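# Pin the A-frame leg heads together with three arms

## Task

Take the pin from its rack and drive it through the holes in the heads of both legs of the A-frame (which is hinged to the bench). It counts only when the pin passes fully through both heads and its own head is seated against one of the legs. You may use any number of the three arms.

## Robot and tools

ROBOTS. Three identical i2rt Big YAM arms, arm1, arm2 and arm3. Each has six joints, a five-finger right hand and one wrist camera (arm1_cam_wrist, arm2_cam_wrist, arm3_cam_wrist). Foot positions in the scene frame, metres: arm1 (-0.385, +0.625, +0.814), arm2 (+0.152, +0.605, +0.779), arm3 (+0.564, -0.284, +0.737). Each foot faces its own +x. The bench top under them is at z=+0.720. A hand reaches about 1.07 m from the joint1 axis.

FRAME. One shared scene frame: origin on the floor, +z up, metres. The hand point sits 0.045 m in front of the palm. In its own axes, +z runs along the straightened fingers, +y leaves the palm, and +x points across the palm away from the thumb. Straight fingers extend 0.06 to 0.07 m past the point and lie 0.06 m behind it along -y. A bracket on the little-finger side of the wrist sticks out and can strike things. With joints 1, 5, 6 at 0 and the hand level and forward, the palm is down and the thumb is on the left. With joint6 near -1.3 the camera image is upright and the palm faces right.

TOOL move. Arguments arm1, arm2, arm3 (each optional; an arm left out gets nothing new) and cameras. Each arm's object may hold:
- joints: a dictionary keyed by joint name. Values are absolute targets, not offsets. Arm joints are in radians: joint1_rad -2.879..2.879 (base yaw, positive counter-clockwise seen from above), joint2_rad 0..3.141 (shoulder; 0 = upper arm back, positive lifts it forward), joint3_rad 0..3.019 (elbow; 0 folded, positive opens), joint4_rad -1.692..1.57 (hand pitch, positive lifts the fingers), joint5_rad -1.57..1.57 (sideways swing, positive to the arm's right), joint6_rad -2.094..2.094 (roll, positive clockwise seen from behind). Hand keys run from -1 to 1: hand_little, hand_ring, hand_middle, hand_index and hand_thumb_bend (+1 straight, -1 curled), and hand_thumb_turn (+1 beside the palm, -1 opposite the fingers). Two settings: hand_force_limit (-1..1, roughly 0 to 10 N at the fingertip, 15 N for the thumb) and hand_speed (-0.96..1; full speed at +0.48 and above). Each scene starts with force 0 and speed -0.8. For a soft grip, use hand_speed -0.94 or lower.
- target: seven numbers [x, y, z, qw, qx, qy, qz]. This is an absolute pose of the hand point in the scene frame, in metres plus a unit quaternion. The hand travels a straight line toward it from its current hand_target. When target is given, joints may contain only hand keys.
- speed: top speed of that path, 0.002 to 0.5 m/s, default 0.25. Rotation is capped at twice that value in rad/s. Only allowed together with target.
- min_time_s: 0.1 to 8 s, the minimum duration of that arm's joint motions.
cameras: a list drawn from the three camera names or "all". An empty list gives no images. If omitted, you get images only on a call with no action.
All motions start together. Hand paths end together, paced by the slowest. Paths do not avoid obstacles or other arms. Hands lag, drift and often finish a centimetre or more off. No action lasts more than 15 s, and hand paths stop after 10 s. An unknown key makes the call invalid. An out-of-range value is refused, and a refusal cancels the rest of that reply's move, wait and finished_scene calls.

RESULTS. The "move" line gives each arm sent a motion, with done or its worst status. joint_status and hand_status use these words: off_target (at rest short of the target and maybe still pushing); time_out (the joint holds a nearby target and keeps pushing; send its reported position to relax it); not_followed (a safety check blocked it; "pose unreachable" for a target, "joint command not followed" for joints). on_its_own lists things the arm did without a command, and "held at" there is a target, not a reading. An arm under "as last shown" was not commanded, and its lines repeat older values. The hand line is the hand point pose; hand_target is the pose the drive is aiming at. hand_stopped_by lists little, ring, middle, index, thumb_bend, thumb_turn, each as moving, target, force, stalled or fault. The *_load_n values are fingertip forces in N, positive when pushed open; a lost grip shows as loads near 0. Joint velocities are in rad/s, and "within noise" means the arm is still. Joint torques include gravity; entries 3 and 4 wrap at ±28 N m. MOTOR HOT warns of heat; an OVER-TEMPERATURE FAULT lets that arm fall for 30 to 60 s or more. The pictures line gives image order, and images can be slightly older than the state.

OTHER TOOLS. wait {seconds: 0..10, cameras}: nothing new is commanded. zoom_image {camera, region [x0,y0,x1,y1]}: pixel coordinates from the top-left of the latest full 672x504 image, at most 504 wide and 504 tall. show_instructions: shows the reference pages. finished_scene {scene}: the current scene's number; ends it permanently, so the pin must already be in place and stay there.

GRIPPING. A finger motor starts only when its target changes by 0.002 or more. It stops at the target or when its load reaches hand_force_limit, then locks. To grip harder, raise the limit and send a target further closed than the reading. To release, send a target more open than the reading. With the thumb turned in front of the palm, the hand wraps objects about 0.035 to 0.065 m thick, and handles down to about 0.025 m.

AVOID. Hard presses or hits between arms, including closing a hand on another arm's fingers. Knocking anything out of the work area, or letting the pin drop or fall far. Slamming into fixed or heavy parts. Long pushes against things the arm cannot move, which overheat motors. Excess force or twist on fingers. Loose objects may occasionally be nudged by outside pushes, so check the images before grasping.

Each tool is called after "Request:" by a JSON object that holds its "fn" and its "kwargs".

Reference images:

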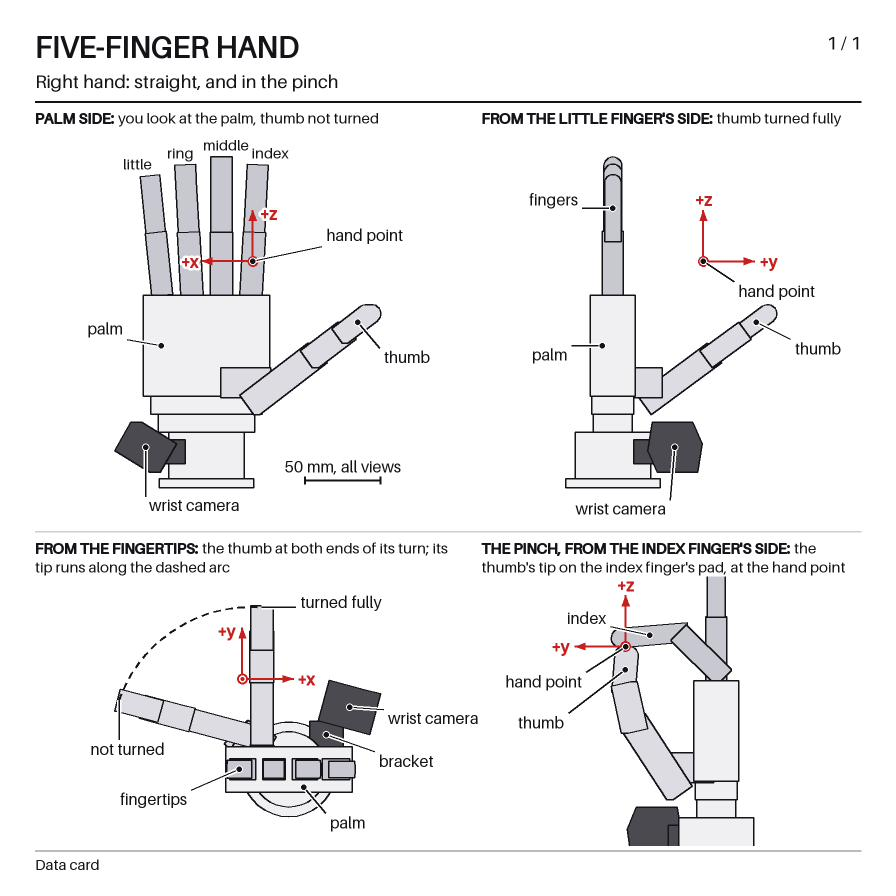

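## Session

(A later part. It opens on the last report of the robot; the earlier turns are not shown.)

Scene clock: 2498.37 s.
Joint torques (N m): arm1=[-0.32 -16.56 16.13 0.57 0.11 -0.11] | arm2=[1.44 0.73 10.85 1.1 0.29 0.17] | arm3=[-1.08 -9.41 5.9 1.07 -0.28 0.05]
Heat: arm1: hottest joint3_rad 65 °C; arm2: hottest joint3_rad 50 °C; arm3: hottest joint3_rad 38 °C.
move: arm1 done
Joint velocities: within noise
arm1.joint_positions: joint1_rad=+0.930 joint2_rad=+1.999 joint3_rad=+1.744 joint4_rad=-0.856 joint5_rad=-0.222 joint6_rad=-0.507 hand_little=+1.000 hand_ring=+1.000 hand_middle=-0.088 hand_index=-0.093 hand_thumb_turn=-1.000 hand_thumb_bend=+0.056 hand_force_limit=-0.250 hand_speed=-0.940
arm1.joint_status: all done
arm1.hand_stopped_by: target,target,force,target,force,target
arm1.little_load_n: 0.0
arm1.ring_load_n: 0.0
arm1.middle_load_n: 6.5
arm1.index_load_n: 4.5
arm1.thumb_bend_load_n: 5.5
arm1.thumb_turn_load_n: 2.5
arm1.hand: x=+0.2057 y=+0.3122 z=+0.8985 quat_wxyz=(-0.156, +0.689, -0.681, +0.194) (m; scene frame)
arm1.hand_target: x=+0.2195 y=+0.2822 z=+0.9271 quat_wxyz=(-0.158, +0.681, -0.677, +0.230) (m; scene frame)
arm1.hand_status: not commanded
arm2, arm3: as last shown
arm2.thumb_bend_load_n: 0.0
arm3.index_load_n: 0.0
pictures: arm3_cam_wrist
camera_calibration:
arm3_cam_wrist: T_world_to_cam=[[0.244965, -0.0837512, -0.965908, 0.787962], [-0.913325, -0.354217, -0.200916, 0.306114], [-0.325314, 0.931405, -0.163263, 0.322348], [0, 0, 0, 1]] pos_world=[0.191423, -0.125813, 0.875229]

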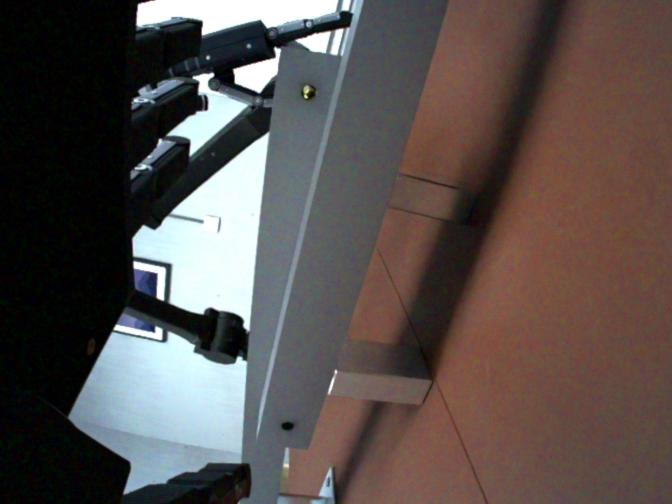

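Request:
{"fn": "move", "kwargs": {"arm1": {"joints":{"joint1_rad":0.985},"min_time_s":1}, "cameras": ["arm3_cam_wrist"]}}

Request:
{"fn": "zoom_image", "kwargs": {"camera": "arm3_cam_wrist", "region": [295, 78, 323, 106]}}

Request:
{"fn": "move", "kwargs": {"arm1": {"joints":{"joint1_rad":0.94},"min_time_s":1}, "cameras": ["arm3_cam_wrist"]}}

Request:
{"fn": "zoom_image", "kwargs": {"camera": "arm3_cam_wrist", "region": [295, 78, 323, 106]}}

Scene clock: 2515.40 s.
Joint torques (N m): arm1=[1.96 -15.97 15.86 0.73 0.03 -0.08] | arm2=[1.38 0.73 10.85 1.09 0.29 0.17] | arm3=[-1.14 -9.47 5.87 1.05 -0.29 0.06]
Heat: arm1: hottest joint3_rad 68 °C; arm2: hottest joint3_rad 51 °C; arm3: hottest joint3_rad 38 °C.
move: arm1 done
Joint velocities: within noise
arm1.joint_positions: joint1_rad=+0.978 joint2_rad=+2.002 joint3_rad=+1.748 joint4_rad=-0.856 joint5_rad=-0.219 joint6_rad=-0.507 hand_little=+1.000 hand_ring=+1.000 hand_middle=-0.088 hand_index=-0.093 hand_thumb_turn=-1.000 hand_thumb_bend=+0.056 hand_force_limit=-0.250 hand_speed=-0.940
arm1.joint_status: all done
arm1.hand_stopped_by: target,target,force,target,force,target
arm1.little_load_n: -0.5
arm1.ring_load_n: 0.0
arm1.middle_load_n: 7.5
arm1.index_load_n: 3.5
arm1.thumb_bend_load_n: 5.0
arm1.thumb_turn_load_n: 2.0
arm1.hand: x=+0.2210 y=+0.3399 z=+0.8979 quat_wxyz=(-0.159, +0.705, -0.664, +0.191) (m; scene frame)
arm1.hand_target: x=+0.2452 y=+0.3317 z=+0.9263 quat_wxyz=(-0.167, +0.708, -0.649, +0.223) (m; scene frame)
arm1.hand_status: not commanded
arm2, arm3: as last shown
arm3.index_load_n: -0.5
pictures: arm3_cam_wrist
camera_calibration:
arm3_cam_wrist: T_world_to_cam=[[0.244965, -0.0837512, -0.965908, 0.787962], [-0.913325, -0.354217, -0.200916, 0.306114], [-0.325314, 0.931405, -0.163263, 0.322348], [0, 0, 0, 1]] pos_world=[0.191423, -0.125813, 0.875229]

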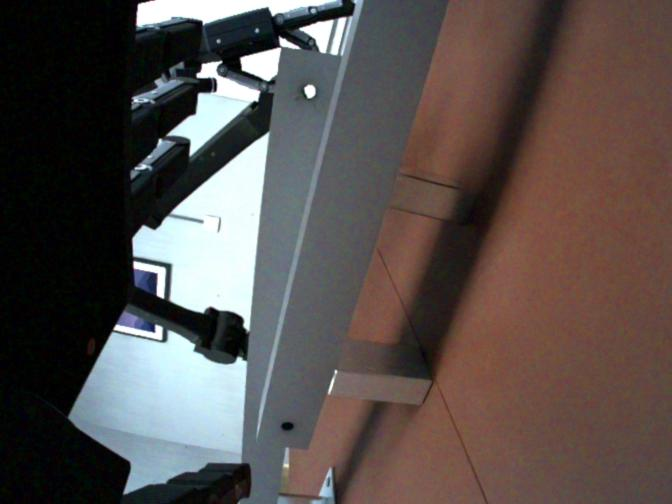

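Scaled by 18.000 from the camera's 672x504 image, which has a finer 960x720 frame.

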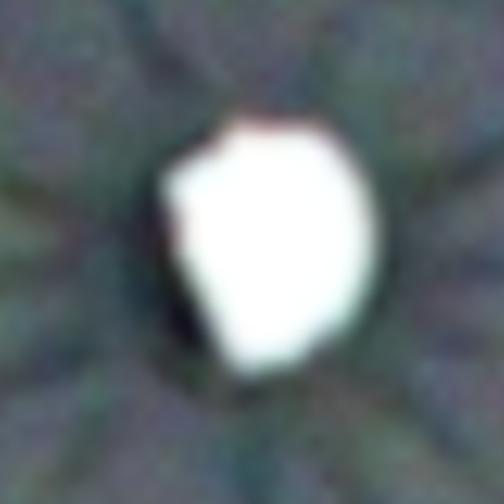

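Scene clock: 2516.83 s.
Joint torques (N m): arm1=[0.5 -16.5 15.9 0.61 0.03 -0.13] | arm2=[1.44 0.79 10.85 1.1 0.29 0.16] | arm3=[-1.14 -9.47 5.89 1.06 -0.29 0.04]
Heat: arm1: hottest joint3_rad 68 °C; arm2: hottest joint3_rad 51 °C; arm3: hottest joint3_rad 38 °C.
move: arm1 done
Joint velocities: within noise
arm1.joint_positions: joint1_rad=+0.951 joint2_rad=+2.002 joint3_rad=+1.748 joint4_rad=-0.856 joint5_rad=-0.219 joint6_rad=-0.507 hand_little=+1.000 hand_ring=+1.000 hand_middle=-0.088 hand_index=-0.093 hand_thumb_turn=-1.000 hand_thumb_bend=+0.056 hand_force_limit=-0.250 hand_speed=-0.940
arm1.joint_status: all done
arm1.hand_stopped_by: target,target,force,target,force,target
arm1.little_load_n: -0.5
arm1.ring_load_n: 0.0
arm1.middle_load_n: 7.5
arm1.index_load_n: 3.5
arm1.thumb_bend_load_n: 5.0
arm1.thumb_turn_load_n: 2.0
arm1.hand: x=+0.2130 y=+0.3236 z=+0.8982 quat_wxyz=(-0.157, +0.696, -0.673, +0.193) (m; scene frame)
arm1.hand_target: x=+0.2313 y=+0.3037 z=+0.9267 quat_wxyz=(-0.162, +0.693, -0.665, +0.227) (m; scene frame)
arm1.hand_status: not commanded
arm2, arm3: as last shown
arm3.index_load_n: 0.0
arm3.thumb_turn_load_n: -0.5
pictures: arm3_cam_wrist
camera_calibration:
arm3_cam_wrist: T_world_to_cam=[[0.244965, -0.0837512, -0.965908, 0.787962], [-0.913325, -0.354217, -0.200916, 0.306114], [-0.325314, 0.931405, -0.163263, 0.322348], [0, 0, 0, 1]] pos_world=[0.191423, -0.125813, 0.875229]

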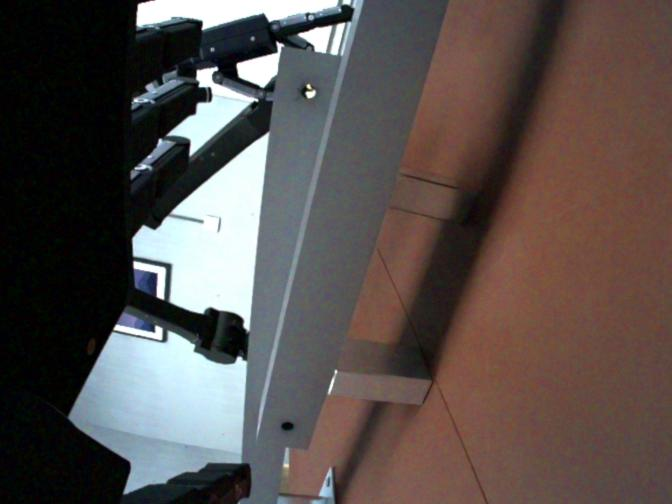

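Scaled by 18.000 from the camera's 672x504 image, which has a finer 960x720 frame.

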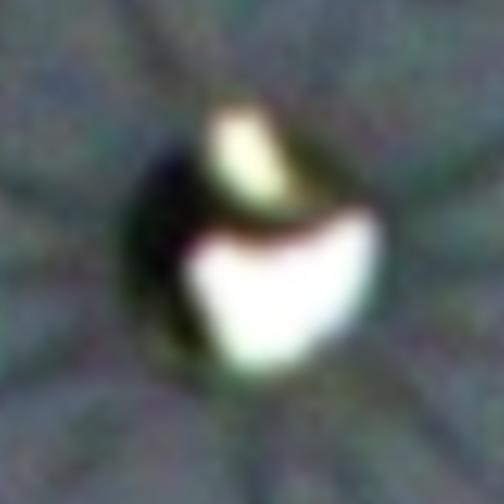

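Request:
{"fn": "move", "kwargs": {"arm1": {"joints":{"joint1_rad":0.908},"min_time_s":1.5}, "cameras": ["arm3_cam_wrist"]}}

Request:
{"fn": "zoom_image", "kwargs": {"camera": "arm3_cam_wrist", "region": [295, 78, 323, 106]}}

Request:
{"fn": "move", "kwargs": {"arm1": {"joints":{"joint1_rad":0.899},"min_time_s":1}, "cameras": ["arm3_cam_wrist"]}}

Request:
{"fn": "zoom_image", "kwargs": {"camera": "arm3_cam_wrist", "region": [295, 78, 323, 106]}}

Scene clock: 2567.63 s.
Joint torques (N m): arm1=[0.15 -17.03 15.95 0.65 0.06 -0.13] | arm2=[1.44 0.73 10.85 1.1 0.29 0.17] | arm3=[-1.08 -9.41 5.86 1.07 -0.29 0.05]
Heat: arm1: hottest joint3_rad 65 °C; arm2: hottest joint3_rad 51 °C; arm3: hottest joint3_rad 38 °C.
move: arm1 done
Joint velocities: within noise
arm1.joint_positions: joint1_rad=+0.931 joint2_rad=+2.002 joint3_rad=+1.748 joint4_rad=-0.856 joint5_rad=-0.221 joint6_rad=-0.507 hand_little=+1.000 hand_ring=+1.000 hand_middle=-0.088 hand_index=-0.093 hand_thumb_turn=-1.000 hand_thumb_bend=+0.056 hand_force_limit=-0.250 hand_speed=-0.940
arm1.joint_status: all done
arm1.hand_stopped_by: target,target,force,target,force,target
arm1.little_load_n: 0.0
arm1.ring_load_n: 0.0
arm1.middle_load_n: 7.0
arm1.index_load_n: 3.5
arm1.thumb_bend_load_n: 5.0
arm1.thumb_turn_load_n: 2.0
arm1.hand: x=+0.2072 y=+0.3123 z=+0.8984 quat_wxyz=(-0.156, +0.690, -0.680, +0.195) (m; scene frame)
arm1.hand_target: x=+0.2206 y=+0.2840 z=+0.9270 quat_wxyz=(-0.158, +0.682, -0.676, +0.230) (m; scene frame)
arm1.hand_status: not commanded
arm2, arm3: as last shown
arm3.thumb_turn_load_n: 0.0
pictures: arm3_cam_wrist
camera_calibration:
arm3_cam_wrist: T_world_to_cam=[[0.244965, -0.0837512, -0.965908, 0.787962], [-0.913325, -0.354217, -0.200916, 0.306114], [-0.325314, 0.931405, -0.163263, 0.322348], [0, 0, 0, 1]] pos_world=[0.191423, -0.125813, 0.875229]

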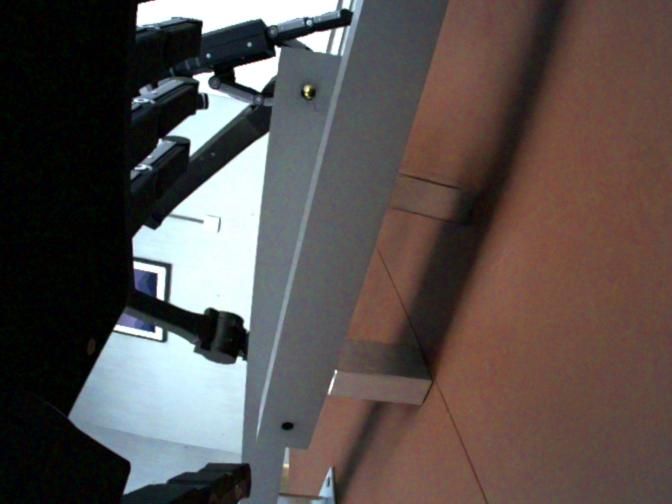

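Scaled by 18.000 from the camera's 672x504 image, which has a finer 960x720 frame.

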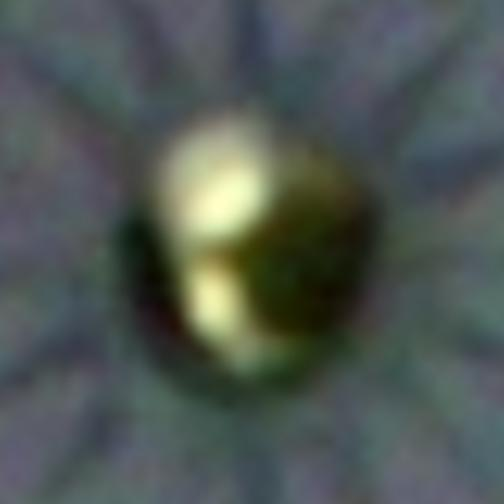

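Scene clock: 2568.90 s.
Joint torques (N m): arm1=[-1.32 -16.03 15.92 0.61 0.24 -0.08] | arm2=[1.44 0.79 10.85 1.09 0.29 0.16] | arm3=[-1.08 -9.41 5.87 1.05 -0.29 0.05]
Heat: arm1: hottest joint3_rad 65 °C; arm2: hottest joint3_rad 51 °C; arm3: hottest joint3_rad 38 °C.
move: arm1 done
Joint velocities: within noise
arm1.joint_positions: joint1_rad=+0.929 joint2_rad=+2.002 joint3_rad=+1.748 joint4_rad=-0.856 joint5_rad=-0.225 joint6_rad=-0.507 hand_little=+1.000 hand_ring=+1.000 hand_middle=-0.088 hand_index=-0.093 hand_thumb_turn=-1.000 hand_thumb_bend=+0.056 hand_force_limit=-0.250 hand_speed=-0.940
arm1.joint_status: all done
arm1.hand_stopped_by: target,target,force,target,force,target
arm1.little_load_n: 0.0
arm1.ring_load_n: 0.0
arm1.middle_load_n: 7.0
arm1.index_load_n: 4.0
arm1.thumb_bend_load_n: 5.0
arm1.thumb_turn_load_n: 2.5
arm1.hand: x=+0.2069 y=+0.3118 z=+0.8985 quat_wxyz=(-0.157, +0.689, -0.680, +0.194) (m; scene frame)
arm1.hand_target: x=+0.2175 y=+0.2786 z=+0.9271 quat_wxyz=(-0.157, +0.679, -0.679, +0.230) (m; scene frame)
arm1.hand_status: not commanded
arm2.joint_positions: joint1_rad=+1.446 joint2_rad=+0.684 joint3_rad=+1.459 joint4_rad=-1.371 joint5_rad=+0.378 joint6_rad=-1.361 hand_little=+1.000 hand_ring=+1.000 hand_middle=+1.000 hand_index=+1.000 hand_thumb_turn=+1.000 hand_thumb_bend=+1.000 hand_force_limit=+0.000 hand_speed=-0.800
arm2.joint_status: not commanded
arm2.hand_stopped_by: target,target,target,target,target,target
arm2.little_load_n: 0.0
arm2.ring_load_n: 0.0
arm2.middle_load_n: 0.0
arm2.index_load_n: 0.0
arm2.thumb_bend_load_n: 0.0
arm2.thumb_turn_load_n: 0.0
arm2.hand: x=+0.3334 y=+0.4459 z=+1.3043 quat_wxyz=(+0.161, +0.830, -0.261, +0.467) (m; scene frame)
arm2.hand_target: x=+0.3297 y=+0.4497 z=+1.3196 quat_wxyz=(+0.155, +0.823, -0.260, +0.481) (m; scene frame)
arm2.hand_status: not commanded
arm3: as last shown
arm3.thumb_turn_load_n: -0.5
pictures: arm3_cam_wrist
camera_calibration:
arm3_cam_wrist: T_world_to_cam=[[0.244965, -0.0837512, -0.965908, 0.787962], [-0.913325, -0.354217, -0.200916, 0.306114], [-0.325314, 0.931405, -0.163263, 0.322348], [0, 0, 0, 1]] pos_world=[0.191423, -0.125813, 0.875229]

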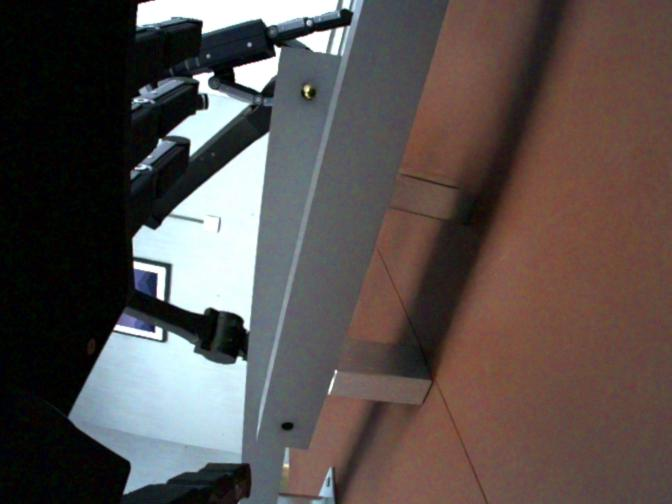

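Scaled by 18.000 from the camera's 672x504 image, which has a finer 960x720 frame.

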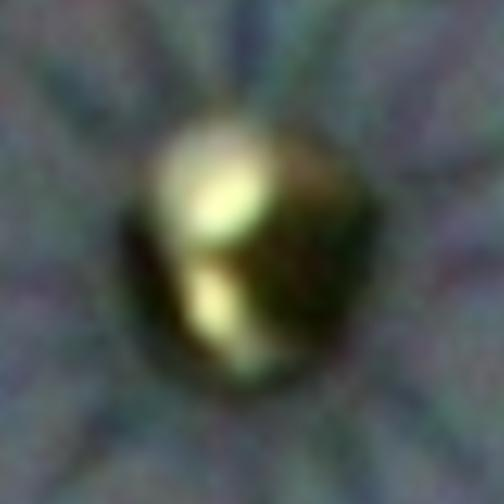

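Request:
{"fn": "move", "kwargs": {"arm1": {"joints":{"joint1_rad":0.95},"min_time_s":1}}}

Request:
{"fn": "move", "kwargs": {"arm1": {"joints":{"joint4_rad":-0.863},"min_time_s":1}}}

Request:
{"fn": "move", "kwargs": {"arm1": {"joints":{"joint1_rad":0.905},"min_time_s":1.5}, "cameras": ["arm3_cam_wrist"]}}

Request:
{"fn": "zoom_image", "kwargs": {"camera": "arm3_cam_wrist", "region": [295, 78, 323, 106]}}

Scene clock: 2584.33 s.
Joint torques (N m): arm1=[2.61 -16.26 16.05 0.75 0.06 -0.11] | arm2=[1.44 0.73 10.85 1.1 0.29 0.16] | arm3=[-1.08 -9.41 5.87 1.06 -0.29 0.06]
Heat: arm1: hottest joint3_rad 65 °C; arm2: hottest joint3_rad 51 °C; arm3: hottest joint3_rad 38 °C.
move: arm1 done
Joint velocities: within noise
arm1.joint_positions: joint1_rad=+0.937 joint2_rad=+2.002 joint3_rad=+1.748 joint4_rad=-0.856 joint5_rad=-0.220 joint6_rad=-0.507 hand_little=+1.000 hand_ring=+1.000 hand_middle=-0.088 hand_index=-0.093 hand_thumb_turn=-1.000 hand_thumb_bend=+0.056 hand_force_limit=-0.250 hand_speed=-0.940
arm1.joint_status: all done
arm1.hand_stopped_by: target,target,force,target,force,target
arm1.little_load_n: 0.0
arm1.ring_load_n: 0.0
arm1.middle_load_n: 7.5
arm1.index_load_n: 3.5
arm1.thumb_bend_load_n: 5.0
arm1.thumb_turn_load_n: 2.0
arm1.hand: x=+0.2088 y=+0.3153 z=+0.8983 quat_wxyz=(-0.156, +0.691, -0.678, +0.194) (m; scene frame)
arm1.hand_target: x=+0.2346 y=+0.3100 z=+0.9266 quat_wxyz=(-0.163, +0.696, -0.662, +0.226) (m; scene frame)
arm1.hand_status: not commanded
arm2, arm3: as last shown
pictures: none

Scene clock: 2585.63 s.
Joint torques (N m): arm1=[2.2 -16.15 15.73 0.7 0.05 -0.11] | arm2=[1.38 0.73 10.85 1.1 0.29 0.16] | arm3=[-1.14 -9.47 5.86 1.09 -0.28 0.05]
Heat: arm1: hottest joint3_rad 65 °C; arm2: hottest joint3_rad 51 °C; arm3: hottest joint3_rad 38 °C.
move: arm1 done
Joint velocities: within noise
arm1.joint_positions: joint1_rad=+0.937 joint2_rad=+2.002 joint3_rad=+1.748 joint4_rad=-0.858 joint5_rad=-0.220 joint6_rad=-0.507 hand_little=+1.000 hand_ring=+1.000 hand_middle=-0.088 hand_index=-0.093 hand_thumb_turn=-1.000 hand_thumb_bend=+0.056 hand_force_limit=-0.250 hand_speed=-0.940
arm1.joint_status: all done
arm1.hand_stopped_by: target,target,force,target,force,target
arm1.little_load_n: 0.0
arm1.ring_load_n: 0.0
arm1.middle_load_n: 7.0
arm1.index_load_n: 3.5
arm1.thumb_bend_load_n: 5.0
arm1.thumb_turn_load_n: 2.0
arm1.hand: x=+0.2083 y=+0.3156 z=+0.8982 quat_wxyz=(-0.156, +0.691, -0.678, +0.193) (m; scene frame)
arm1.hand_target: x=+0.2330 y=+0.3108 z=+0.9261 quat_wxyz=(-0.162, +0.697, -0.662, +0.223) (m; scene frame)
arm1.hand_status: not commanded
arm2, arm3: as last shown
arm3.ring_load_n: -0.5
arm3.thumb_turn_load_n: 0.0
pictures: none

Scene clock: 2587.40 s.
Joint torques (N m): arm1=[0.09 -17.67 15.8 0.62 0.17 -0.06] | arm2=[1.44 0.73 10.85 1.1 0.29 0.17] | arm3=[-1.08 -9.35 5.87 1.09 -0.29 0.05]
Heat: arm1: hottest joint3_rad 65 °C; arm2: hottest joint3_rad 51 °C; arm3: hottest joint3_rad 38 °C.
move: arm1 done
Joint velocities: within noise
arm1.joint_positions: joint1_rad=+0.930 joint2_rad=+2.002 joint3_rad=+1.748 joint4_rad=-0.859 joint5_rad=-0.222 joint6_rad=-0.507 hand_little=+1.000 hand_ring=+1.000 hand_middle=-0.088 hand_index=-0.093 hand_thumb_turn=-1.000 hand_thumb_bend=+0.056 hand_force_limit=-0.250 hand_speed=-0.940
arm1.joint_status: all done
arm1.hand_stopped_by: target,target,force,target,force,target
arm1.little_load_n: 0.0
arm1.ring_load_n: 0.0
arm1.middle_load_n: 7.5
arm1.index_load_n: 3.5
arm1.thumb_bend_load_n: 5.0
arm1.thumb_turn_load_n: 2.0
arm1.hand: x=+0.2061 y=+0.3123 z=+0.8982 quat_wxyz=(-0.156, +0.689, -0.681, +0.193) (m; scene frame)
arm1.hand_target: x=+0.2181 y=+0.2833 z=+0.9265 quat_wxyz=(-0.157, +0.681, -0.678, +0.227) (m; scene frame)
arm1.hand_status: not commanded
arm2: as last shown
arm3.joint_positions: joint1_rad=-0.146 joint2_rad=+1.798 joint3_rad=+0.724 joint4_rad=+1.539 joint5_rad=+1.560 joint6_rad=-0.504 hand_little=+1.000 hand_ring=+1.000 hand_middle=+1.000 hand_index=+1.000 hand_thumb_turn=+1.000 hand_thumb_bend=+1.000 hand_force_limit=+0.000 hand_speed=-0.800
arm3.joint_status: not commanded
arm3.hand_stopped_by: target,target,target,target,target,target
arm3.little_load_n: 0.0
arm3.ring_load_n: 0.0
arm3.middle_load_n: -0.5
arm3.index_load_n: 0.0
arm3.thumb_bend_load_n: 0.0
arm3.thumb_turn_load_n: 0.0
arm3.hand: x=+0.1485 y=-0.0220 z=+0.8620 quat_wxyz=(-0.707, +0.703, -0.041, +0.064) (m; scene frame)
arm3.hand_target: x=+0.1354 y=-0.0239 z=+0.8662 quat_wxyz=(-0.708, +0.702, -0.049, +0.050) (m; scene frame)
arm3.hand_status: not commanded
pictures: arm3_cam_wrist
camera_calibration:
arm3_cam_wrist: T_world_to_cam=[[0.244965, -0.0837512, -0.965908, 0.787962], [-0.913325, -0.354217, -0.200916, 0.306114], [-0.325314, 0.931405, -0.163263, 0.322348], [0, 0, 0, 1]] pos_world=[0.191423, -0.125813, 0.875229]

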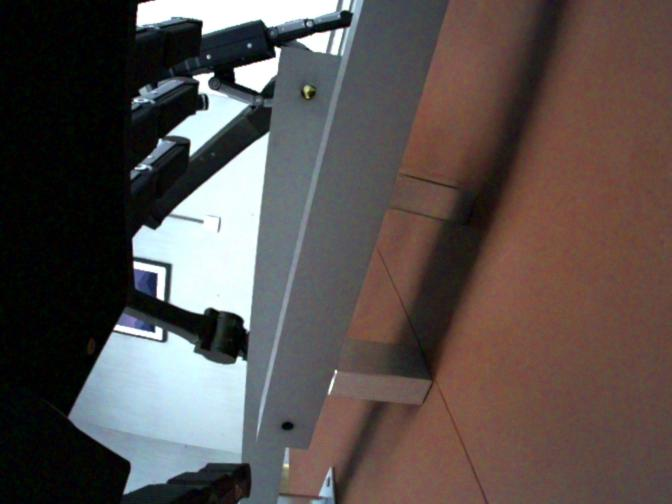

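Scaled by 18.000 from the camera's 672x504 image, which has a finer 960x720 frame.

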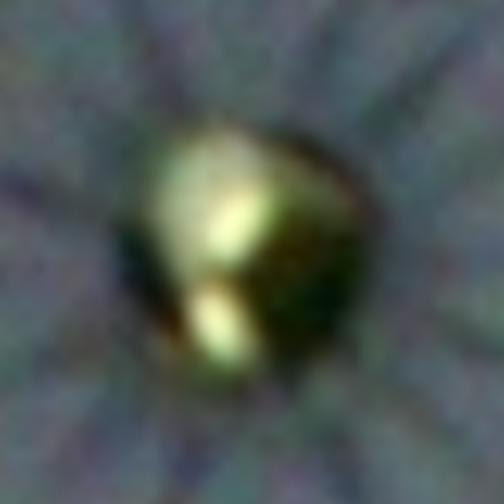

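Request:
{"fn": "move", "kwargs": {"arm1": {"joints":{"joint1_rad":0.888},"min_time_s":1.5}, "cameras": ["arm3_cam_wrist"]}}

Request:
{"fn": "zoom_image", "kwargs": {"camera": "arm3_cam_wrist", "region": [295, 78, 323, 106]}}

Scene clock: 2598.43 s.
Joint torques (N m): arm1=[-1.38 -15.91 15.61 0.8 0.42 -0.07] | arm2=[1.38 0.73 10.85 1.09 0.29 0.16] | arm3=[-1.03 -9.41 5.9 1.06 -0.29 0.05]
Heat: arm1: hottest joint3_rad 65 °C; arm2: hottest joint3_rad 51 °C; arm3: hottest joint3_rad 38 °C.
move: arm1 done
Joint velocities: within noise
arm1.joint_positions: joint1_rad=+0.926 joint2_rad=+2.002 joint3_rad=+1.748 joint4_rad=-0.863 joint5_rad=-0.229 joint6_rad=-0.507 hand_little=+1.000 hand_ring=+1.000 hand_middle=-0.088 hand_index=-0.093 hand_thumb_turn=-1.000 hand_thumb_bend=+0.056 hand_force_limit=-0.250 hand_speed=-0.940
arm1.joint_status: all done
arm1.hand_stopped_by: target,target,force,target,force,target
arm1.little_load_n: 0.0
arm1.ring_load_n: 0.0
arm1.middle_load_n: 7.5
arm1.index_load_n: 4.0
arm1.thumb_bend_load_n: 5.0
arm1.thumb_turn_load_n: 2.5
arm1.hand: x=+0.2046 y=+0.3115 z=+0.8983 quat_wxyz=(-0.158, +0.688, -0.682, +0.191) (m; scene frame)
arm1.hand_target: x=+0.2122 y=+0.2731 z=+0.9267 quat_wxyz=(-0.156, +0.676, -0.684, +0.228) (m; scene frame)
arm1.hand_status: not commanded
arm2, arm3: as last shown
arm3.middle_load_n: 0.0
pictures: arm3_cam_wrist
camera_calibration:
arm3_cam_wrist: T_world_to_cam=[[0.244965, -0.0837512, -0.965908, 0.787962], [-0.913325, -0.354217, -0.200916, 0.306114], [-0.325314, 0.931405, -0.163263, 0.322348], [0, 0, 0, 1]] pos_world=[0.191423, -0.125813, 0.875229]

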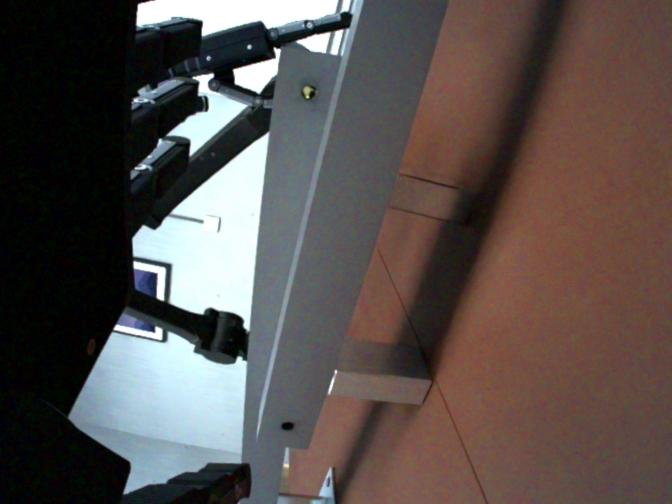

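Scaled by 18.000 from the camera's 672x504 image, which has a finer 960x720 frame.

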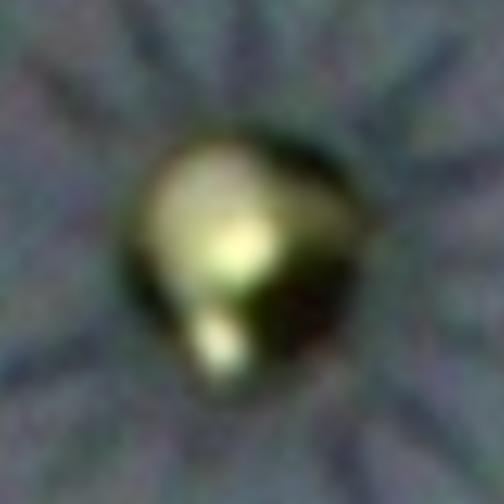

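Request:
{"fn": "move", "kwargs": {"arm1": {"joints":{"joint1_rad":1.15},"min_time_s":1.5}, "cameras": ["arm3_cam_wrist"]}}

Request:
{"fn": "zoom_image", "kwargs": {"camera": "arm3_cam_wrist", "region": [295, 78, 323, 106]}}

Request:
{"fn": "zoom_image", "kwargs": {"camera": "arm3_cam_wrist", "region": [270, 40, 350, 120]}}

Scene clock: 2634.83 s.
Joint torques (N m): arm1=[1.38 -16.67 15.76 0.95 0.09 -0.11] | arm2=[1.38 0.73 10.85 1.09 0.29 0.16] | arm3=[-1.08 -9.41 5.87 1.09 -0.29 0.05]
Heat: arm1: hottest joint3_rad 65 °C; arm2: hottest joint3_rad 51 °C; arm3: hottest joint3_rad 38 °C.
move: arm1 done
Joint velocities: within noise
arm1.joint_positions: joint1_rad=+1.144 joint2_rad=+2.002 joint3_rad=+1.748 joint4_rad=-0.863 joint5_rad=-0.219 joint6_rad=-0.507 hand_little=+1.000 hand_ring=+1.000 hand_middle=-0.088 hand_index=-0.093 hand_thumb_turn=-1.000 hand_thumb_bend=+0.056 hand_force_limit=-0.250 hand_speed=-0.940
arm1.joint_status: all done
arm1.hand_stopped_by: target,target,force,target,force,target
arm1.little_load_n: 0.0
arm1.ring_load_n: 0.0
arm1.middle_load_n: 7.5
arm1.index_load_n: 3.5
arm1.thumb_bend_load_n: 5.0
arm1.thumb_turn_load_n: 2.0
arm1.hand: x=+0.2583 y=+0.4442 z=+0.8960 quat_wxyz=(-0.173, +0.758, -0.604, +0.173) (m; scene frame)
arm1.hand_target: x=+0.2834 y=+0.4397 z=+0.9243 quat_wxyz=(-0.183, +0.759, -0.590, +0.204) (m; scene frame)
arm1.hand_status: not commanded
arm2, arm3: as last shown
arm3.ring_load_n: 0.5
arm3.thumb_bend_load_n: -0.5
arm3.thumb_turn_load_n: -0.5
pictures: arm3_cam_wrist
camera_calibration:
arm3_cam_wrist: T_world_to_cam=[[0.244965, -0.0837512, -0.965908, 0.787962], [-0.913325, -0.354217, -0.200916, 0.306114], [-0.325314, 0.931405, -0.163263, 0.322348], [0, 0, 0, 1]] pos_world=[0.191423, -0.125813, 0.875229]

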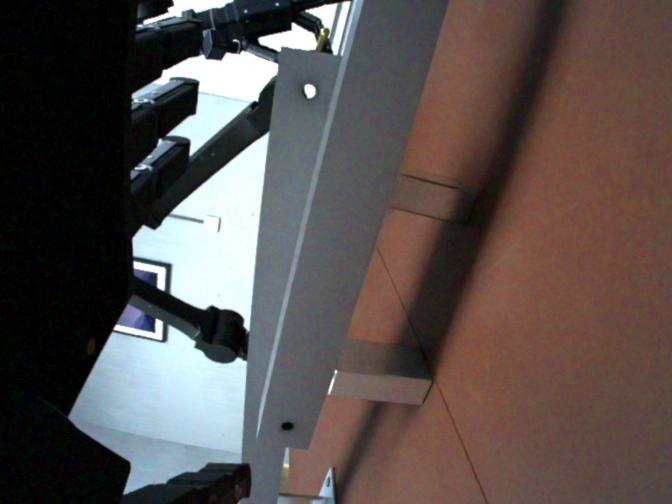

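Scaled by 18.000 from the camera's 672x504 image, which has a finer 960x720 frame.

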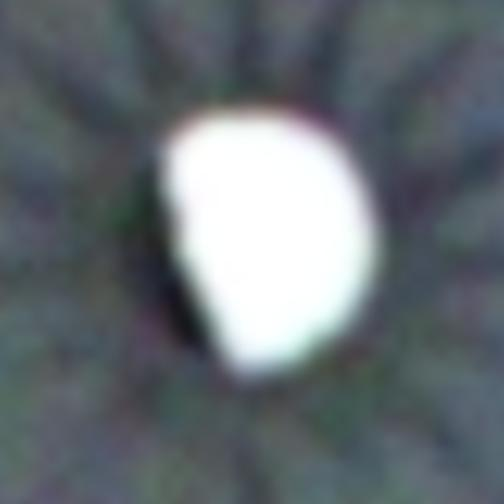

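Scaled by 6.300 from the camera's 672x504 image, which has a finer 960x720 frame.

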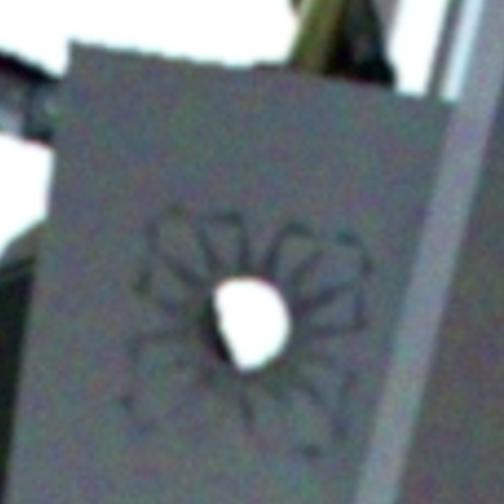

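Request:
{"fn": "move", "kwargs": {"arm1": {"joints":{"joint1_rad":0.96},"min_time_s":1.5}}}

Request:
{"fn": "move", "kwargs": {"arm1": {"joints":{"joint1_rad":0.912},"min_time_s":1.5}, "cameras": ["arm3_cam_wrist"]}}

Request:
{"fn": "zoom_image", "kwargs": {"camera": "arm3_cam_wrist", "region": [295, 78, 323, 106]}}

Scene clock: 2671.17 s.
Joint torques (N m): arm1=[0.09 -16.38 15.9 0.81 -0.05 -0.1] | arm2=[1.44 0.73 10.85 1.1 0.29 0.16] | arm3=[-1.14 -9.47 5.89 1.06 -0.29 0.05]
Heat: arm1: hottest joint3_rad 65 °C; arm2: hottest joint3_rad 51 °C; arm3: hottest joint3_rad 38 °C.
move: arm1 done
Joint velocities: within noise
arm1.joint_positions: joint1_rad=+0.968 joint2_rad=+2.002 joint3_rad=+1.748 joint4_rad=-0.863 joint5_rad=-0.219 joint6_rad=-0.507 hand_little=+1.000 hand_ring=+1.000 hand_middle=-0.088 hand_index=-0.093 hand_thumb_turn=-1.000 hand_thumb_bend=+0.056 hand_force_limit=-0.250 hand_speed=-0.940
arm1.joint_status: all done
arm1.hand_stopped_by: target,target,force,target,force,target
arm1.little_load_n: 0.0
arm1.ring_load_n: 0.0
arm1.middle_load_n: 7.5
arm1.index_load_n: 3.5
arm1.thumb_bend_load_n: 5.0
arm1.thumb_turn_load_n: 2.0
arm1.hand: x=+0.2165 y=+0.3346 z=+0.8976 quat_wxyz=(-0.157, +0.702, -0.668, +0.189) (m; scene frame)
arm1.hand_target: x=+0.2360 y=+0.3168 z=+0.9261 quat_wxyz=(-0.163, +0.700, -0.659, +0.222) (m; scene frame)
arm1.hand_status: not commanded
arm2, arm3: as last shown
arm3.ring_load_n: 0.0
arm3.thumb_bend_load_n: 0.0
arm3.thumb_turn_load_n: 0.0
pictures: none

Scene clock: 2672.93 s.
Joint torques (N m): arm1=[0.56 -16.32 15.88 0.72 0.07 -0.09] | arm2=[1.44 0.73 10.85 1.1 0.29 0.17] | arm3=[-1.14 -9.41 5.87 1.03 -0.29 0.05]
Heat: arm1: hottest joint3_rad 65 °C; arm2: hottest joint3_rad 51 °C; arm3: hottest joint3_rad 38 °C.
move: arm1 done
Joint velocities: within noise
arm1.joint_positions: joint1_rad=+0.931 joint2_rad=+2.002 joint3_rad=+1.748 joint4_rad=-0.863 joint5_rad=-0.221 joint6_rad=-0.507 hand_little=+1.000 hand_ring=+1.000 hand_middle=-0.088 hand_index=-0.093 hand_thumb_turn=-1.000 hand_thumb_bend=+0.056 hand_force_limit=-0.250 hand_speed=-0.940
arm1.joint_status: all done
arm1.hand_stopped_by: target,target,force,target,force,target
arm1.little_load_n: 0.0
arm1.ring_load_n: 0.0
arm1.middle_load_n: 7.5
arm1.index_load_n: 4.0
arm1.thumb_bend_load_n: 5.0
arm1.thumb_turn_load_n: 2.0
arm1.hand: x=+0.2053 y=+0.3127 z=+0.8980 quat_wxyz=(-0.155, +0.690, -0.681, +0.192) (m; scene frame)
arm1.hand_target: x=+0.2206 y=+0.2877 z=+0.9265 quat_wxyz=(-0.158, +0.684, -0.676, +0.226) (m; scene frame)
arm1.hand_status: not commanded
arm2, arm3: as last shown
arm2.middle_load_n: 0.5
arm3.thumb_turn_load_n: -0.5
pictures: arm3_cam_wrist
camera_calibration:
arm3_cam_wrist: T_world_to_cam=[[0.244965, -0.0837512, -0.965908, 0.787962], [-0.913325, -0.354217, -0.200916, 0.306114], [-0.325314, 0.931405, -0.163263, 0.322348], [0, 0, 0, 1]] pos_world=[0.191423, -0.125813, 0.875229]

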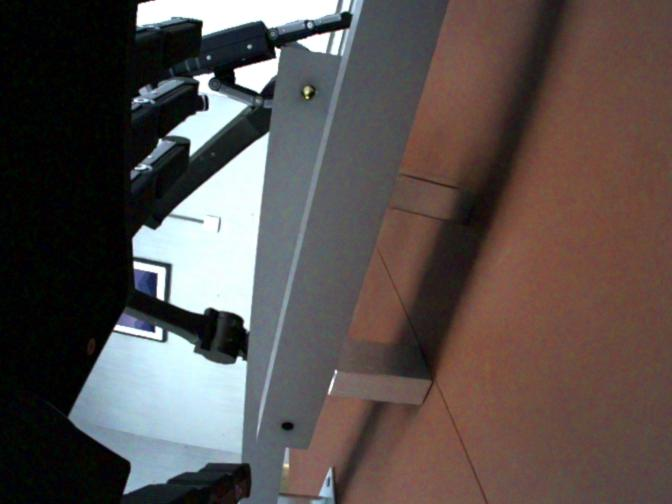

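Scaled by 18.000 from the camera's 672x504 image, which has a finer 960x720 frame.

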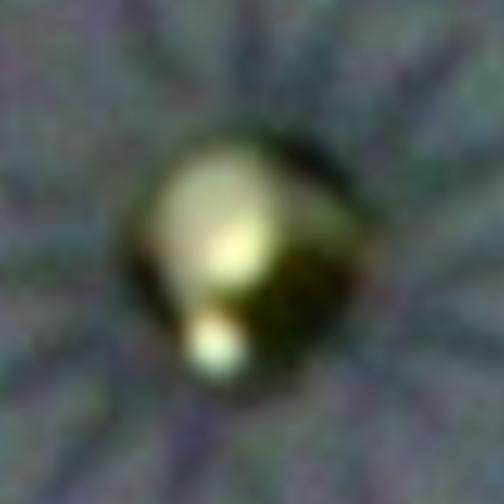

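Request:
{"fn": "move", "kwargs": {"arm1": {"joints":{"joint1_rad":0.945,"joint2_rad":2.009,"joint3_rad":1.8245},"min_time_s":0.8}}}

Request:
{"fn": "move", "kwargs": {"arm1": {"joints":{"joint1_rad":0.905},"min_time_s":1}}}

Request:
{"fn": "move", "kwargs": {"arm1": {"joints":{"joint1_rad":0.945,"joint2_rad":2.0095,"joint3_rad":1.827},"min_time_s":0.8}}}

Request:
{"fn": "move", "kwargs": {"arm1": {"joints":{"joint1_rad":0.905},"min_time_s":1}}}

Request:
{"fn": "move", "kwargs": {"arm1": {"joints":{"joint1_rad":0.945,"joint2_rad":2.011,"joint3_rad":1.829},"min_time_s":0.8}}}

Request:
{"fn": "move", "kwargs": {"arm1": {"joints":{"joint1_rad":0.905},"min_time_s":1}, "cameras": ["arm3_cam_wrist"]}}

Request:
{"fn": "zoom_image", "kwargs": {"camera": "arm3_cam_wrist", "region": [295, 78, 323, 106]}}

Scene clock: 2691.33 s.
Joint torques (N m): arm1=[3.02 -16.73 15.92 0.55 0.03 -0.08] | arm2=[1.44 0.73 10.85 1.1 0.29 0.16] | arm3=[-1.2 -9.35 5.9 1.06 -0.29 0.05]
Heat: arm1: hottest joint3_rad 65 °C; arm2: hottest joint3_rad 51 °C; arm3: hottest joint3_rad 38 °C.
move: arm1 done
Joint velocities: within noise
arm1.joint_positions: joint1_rad=+0.932 joint2_rad=+2.003 joint3_rad=+1.748 joint4_rad=-0.863 joint5_rad=-0.220 joint6_rad=-0.507 hand_little=+1.000 hand_ring=+1.000 hand_middle=-0.088 hand_index=-0.093 hand_thumb_turn=-1.000 hand_thumb_bend=+0.056 hand_force_limit=-0.250 hand_speed=-0.940
arm1.joint_status: all done
arm1.hand_stopped_by: target,target,force,target,force,target
arm1.little_load_n: 0.0
arm1.ring_load_n: -0.5
arm1.middle_load_n: 7.0
arm1.index_load_n: 3.5
arm1.thumb_bend_load_n: 5.0
arm1.thumb_turn_load_n: 2.0
arm1.hand: x=+0.2056 y=+0.3133 z=+0.8977 quat_wxyz=(-0.155, +0.690, -0.681, +0.191) (m; scene frame)
arm1.hand_target: x=+0.2320 y=+0.3071 z=+0.9266 quat_wxyz=(-0.162, +0.695, -0.664, +0.224) (m; scene frame)
arm1.hand_status: not commanded
arm2.joint_positions: joint1_rad=+1.446 joint2_rad=+0.684 joint3_rad=+1.459 joint4_rad=-1.371 joint5_rad=+0.378 joint6_rad=-1.361 hand_little=+1.000 hand_ring=+1.000 hand_middle=+1.000 hand_index=+1.000 hand_thumb_turn=+1.000 hand_thumb_bend=+1.000 hand_force_limit=+0.000 hand_speed=-0.800
arm2.joint_status: not commanded
arm2.hand_stopped_by: target,target,target,target,target,target
arm2.little_load_n: 0.0
arm2.ring_load_n: 0.0
arm2.middle_load_n: 0.0
arm2.index_load_n: 0.0
arm2.thumb_bend_load_n: 0.0
arm2.thumb_turn_load_n: 0.0
arm2.hand: x=+0.3334 y=+0.4459 z=+1.3043 quat_wxyz=(+0.161, +0.830, -0.261, +0.467) (m; scene frame)
arm2.hand_target: x=+0.3297 y=+0.4497 z=+1.3196 quat_wxyz=(+0.155, +0.823, -0.260, +0.481) (m; scene frame)
arm2.hand_status: not commanded
arm3: as last shown
arm3.thumb_turn_load_n: 0.0
pictures: none

Scene clock: 2692.63 s.
Joint torques (N m): arm1=[-0.5 -16.67 15.86 0.68 0.13 -0.13] | arm2=[1.38 0.73 10.85 1.09 0.29 0.16] | arm3=[-1.2 -9.47 5.89 1.05 -0.3 0.05]
Heat: arm1: hottest joint3_rad 65 °C; arm2: hottest joint3_rad 51 °C; arm3: hottest joint3_rad 38 °C.
move: arm1 done
Joint velocities: within noise
arm1.joint_positions: joint1_rad=+0.930 joint2_rad=+2.003 joint3_rad=+1.748 joint4_rad=-0.863 joint5_rad=-0.222 joint6_rad=-0.507 hand_little=+1.000 hand_ring=+1.000 hand_middle=-0.088 hand_index=-0.093 hand_thumb_turn=-1.000 hand_thumb_bend=+0.056 hand_force_limit=-0.250 hand_speed=-0.940
arm1.joint_status: all done
arm1.hand_stopped_by: target,target,force,target,force,target
arm1.little_load_n: 0.0
arm1.ring_load_n: 0.0
arm1.middle_load_n: 7.5
arm1.index_load_n: 4.0
arm1.thumb_bend_load_n: 5.0
arm1.thumb_turn_load_n: 2.0
arm1.hand: x=+0.2052 y=+0.3125 z=+0.8978 quat_wxyz=(-0.155, +0.689, -0.681, +0.191) (m; scene frame)
arm1.hand_target: x=+0.2189 y=+0.2830 z=+0.9269 quat_wxyz=(-0.158, +0.681, -0.678, +0.227) (m; scene frame)
arm1.hand_status: not commanded
arm2, arm3: as last shown
arm3.thumb_turn_load_n: -0.5
pictures: none

Scene clock: 2693.73 s.
Joint torques (N m): arm1=[2.37 -16.32 16.2 0.7 0.06 -0.06] | arm2=[1.44 0.73 10.85 1.1 0.29 0.17] | arm3=[-1.08 -9.41 5.9 1.07 -0.29 0.05]
Heat: arm1: hottest joint3_rad 65 °C; arm2: hottest joint3_rad 51 °C; arm3: hottest joint3_rad 38 °C.
move: arm1 done
Joint velocities: within noise
arm1.joint_positions: joint1_rad=+0.932 joint2_rad=+2.004 joint3_rad=+1.751 joint4_rad=-0.863 joint5_rad=-0.221 joint6_rad=-0.507 hand_little=+1.000 hand_ring=+1.000 hand_middle=-0.088 hand_index=-0.093 hand_thumb_turn=-1.000 hand_thumb_bend=+0.056 hand_force_limit=-0.250 hand_speed=-0.940
arm1.joint_status: all done
arm1.hand_stopped_by: target,target,force,target,force,target
arm1.little_load_n: 0.0
arm1.ring_load_n: 0.0
arm1.middle_load_n: 7.5
arm1.index_load_n: 3.5
arm1.thumb_bend_load_n: 5.0
arm1.thumb_turn_load_n: 2.0
arm1.hand: x=+0.2067 y=+0.3131 z=+0.8980 quat_wxyz=(-0.155, +0.690, -0.680, +0.192) (m; scene frame)
arm1.hand_target: x=+0.2326 y=+0.3066 z=+0.9271 quat_wxyz=(-0.162, +0.695, -0.664, +0.225) (m; scene frame)
arm1.hand_status: not commanded
arm2, arm3: as last shown
arm3.thumb_turn_load_n: 0.0
pictures: none

Scene clock: 2695.00 s.
Joint torques (N m): arm1=[-0.79 -16.03 15.98 0.94 0.14 -0.13] | arm2=[1.44 0.73 10.85 1.1 0.29 0.17] | arm3=[-1.03 -9.35 5.86 1.07 -0.29 0.05]
Heat: arm1: hottest joint3_rad 65 °C; arm2: hottest joint3_rad 51 °C; arm3: hottest joint3_rad 38 °C.
move: arm1 done
Joint velocities: within noise
arm1.joint_positions: joint1_rad=+0.930 joint2_rad=+2.004 joint3_rad=+1.751 joint4_rad=-0.863 joint5_rad=-0.222 joint6_rad=-0.507 hand_little=+1.000 hand_ring=+1.000 hand_middle=-0.088 hand_index=-0.093 hand_thumb_turn=-1.000 hand_thumb_bend=+0.056 hand_force_limit=-0.250 hand_speed=-0.940
arm1.joint_status: all done
arm1.hand_stopped_by: target,target,force,target,force,target
arm1.little_load_n: 0.0
arm1.ring_load_n: 0.0
arm1.middle_load_n: 7.0
arm1.index_load_n: 4.0
arm1.thumb_bend_load_n: 5.0
arm1.thumb_turn_load_n: 2.0
arm1.hand: x=+0.2062 y=+0.3122 z=+0.8981 quat_wxyz=(-0.156, +0.689, -0.681, +0.192) (m; scene frame)
arm1.hand_target: x=+0.2194 y=+0.2825 z=+0.9274 quat_wxyz=(-0.158, +0.681, -0.678, +0.228) (m; scene frame)
arm1.hand_status: not commanded
arm2: as last shown
arm3.joint_positions: joint1_rad=-0.146 joint2_rad=+1.798 joint3_rad=+0.724 joint4_rad=+1.539 joint5_rad=+1.560 joint6_rad=-0.504 hand_little=+1.000 hand_ring=+1.000 hand_middle=+1.000 hand_index=+1.000 hand_thumb_turn=+1.000 hand_thumb_bend=+1.000 hand_force_limit=+0.000 hand_speed=-0.800
arm3.joint_status: not commanded
arm3.hand_stopped_by: target,target,target,target,target,target
arm3.little_load_n: 0.0
arm3.ring_load_n: 0.0
arm3.middle_load_n: 0.0
arm3.index_load_n: 0.0
arm3.thumb_bend_load_n: 0.0
arm3.thumb_turn_load_n: 0.0
arm3.hand: x=+0.1485 y=-0.0220 z=+0.8620 quat_wxyz=(-0.707, +0.703, -0.041, +0.064) (m; scene frame)
arm3.hand_target: x=+0.1354 y=-0.0239 z=+0.8662 quat_wxyz=(-0.708, +0.702, -0.049, +0.050) (m; scene frame)
arm3.hand_status: not commanded
pictures: none

Scene clock: 2696.10 s.
Joint torques (N m): arm1=[2.32 -16.91 16.49 0.61 0.11 -0.13] | arm2=[1.44 0.73 10.85 1.1 0.29 0.16] | arm3=[-1.26 -9.47 5.87 1.05 -0.29 0.06]
Heat: arm1: hottest joint3_rad 66 °C; arm2: hottest joint3_rad 51 °C; arm3: hottest joint3_rad 38 °C.
move: arm1 done
Joint velocities: within noise
arm1.joint_positions: joint1_rad=+0.933 joint2_rad=+2.004 joint3_rad=+1.751 joint4_rad=-0.863 joint5_rad=-0.221 joint6_rad=-0.507 hand_little=+1.000 hand_ring=+1.000 hand_middle=-0.088 hand_index=-0.093 hand_thumb_turn=-1.000 hand_thumb_bend=+0.056 hand_force_limit=-0.250 hand_speed=-0.940
arm1.joint_status: all done
arm1.hand_stopped_by: target,target,force,target,force,target
arm1.little_load_n: 0.0
arm1.ring_load_n: 0.0
arm1.middle_load_n: 7.0
arm1.index_load_n: 4.0
arm1.thumb_bend_load_n: 5.0
arm1.thumb_turn_load_n: 2.0
arm1.hand: x=+0.2068 y=+0.3134 z=+0.8978 quat_wxyz=(-0.155, +0.690, -0.680, +0.192) (m; scene frame)
arm1.hand_target: x=+0.2335 y=+0.3067 z=+0.9272 quat_wxyz=(-0.162, +0.695, -0.664, +0.225) (m; scene frame)
arm1.hand_status: not commanded
arm2, arm3: as last shown
pictures: none

Scene clock: 2697.37 s.
Joint torques (N m): arm1=[-1.03 -17.32 16.2 0.72 0.14 -0.11] | arm2=[1.44 0.73 10.86 1.09 0.29 0.17] | arm3=[-1.14 -9.47 5.89 1.03 -0.29 0.06]
Heat: arm1: hottest joint3_rad 66 °C; arm2: hottest joint3_rad 51 °C; arm3: hottest joint3_rad 38 °C.
move: arm1 done
Joint velocities: within noise
arm1.joint_positions: joint1_rad=+0.930 joint2_rad=+2.004 joint3_rad=+1.751 joint4_rad=-0.863 joint5_rad=-0.222 joint6_rad=-0.507 hand_little=+1.000 hand_ring=+1.000 hand_middle=-0.088 hand_index=-0.093 hand_thumb_turn=-1.000 hand_thumb_bend=+0.056 hand_force_limit=-0.250 hand_speed=-0.940
arm1.joint_status: all done
arm1.hand_stopped_by: target,target,force,target,force,target
arm1.little_load_n: 0.0
arm1.ring_load_n: 0.0
arm1.middle_load_n: 7.5
arm1.index_load_n: 4.0
arm1.thumb_bend_load_n: 5.0
arm1.thumb_turn_load_n: 2.0
arm1.hand: x=+0.2062 y=+0.3122 z=+0.8979 quat_wxyz=(-0.155, +0.689, -0.681, +0.192) (m; scene frame)
arm1.hand_target: x=+0.2199 y=+0.2819 z=+0.9275 quat_wxyz=(-0.158, +0.681, -0.678, +0.228) (m; scene frame)
arm1.hand_status: not commanded
arm2, arm3: as last shown
pictures: arm3_cam_wrist
camera_calibration:
arm3_cam_wrist: T_world_to_cam=[[0.244965, -0.0837512, -0.965908, 0.787962], [-0.913325, -0.354217, -0.200916, 0.306114], [-0.325314, 0.931405, -0.163263, 0.322348], [0, 0, 0, 1]] pos_world=[0.191423, -0.125813, 0.875229]

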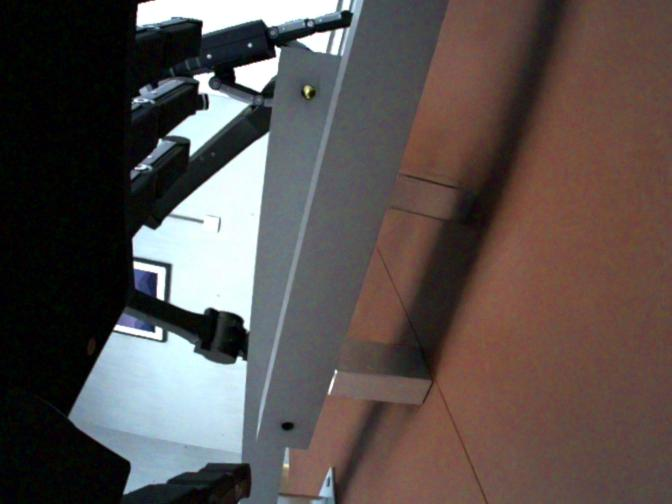

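Scaled by 18.000 from the camera's 672x504 image, which has a finer 960x720 frame.

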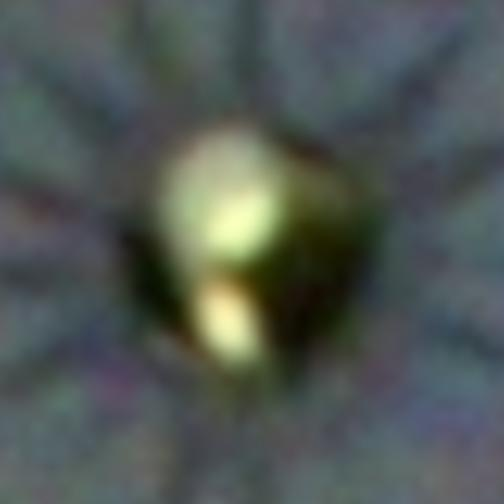

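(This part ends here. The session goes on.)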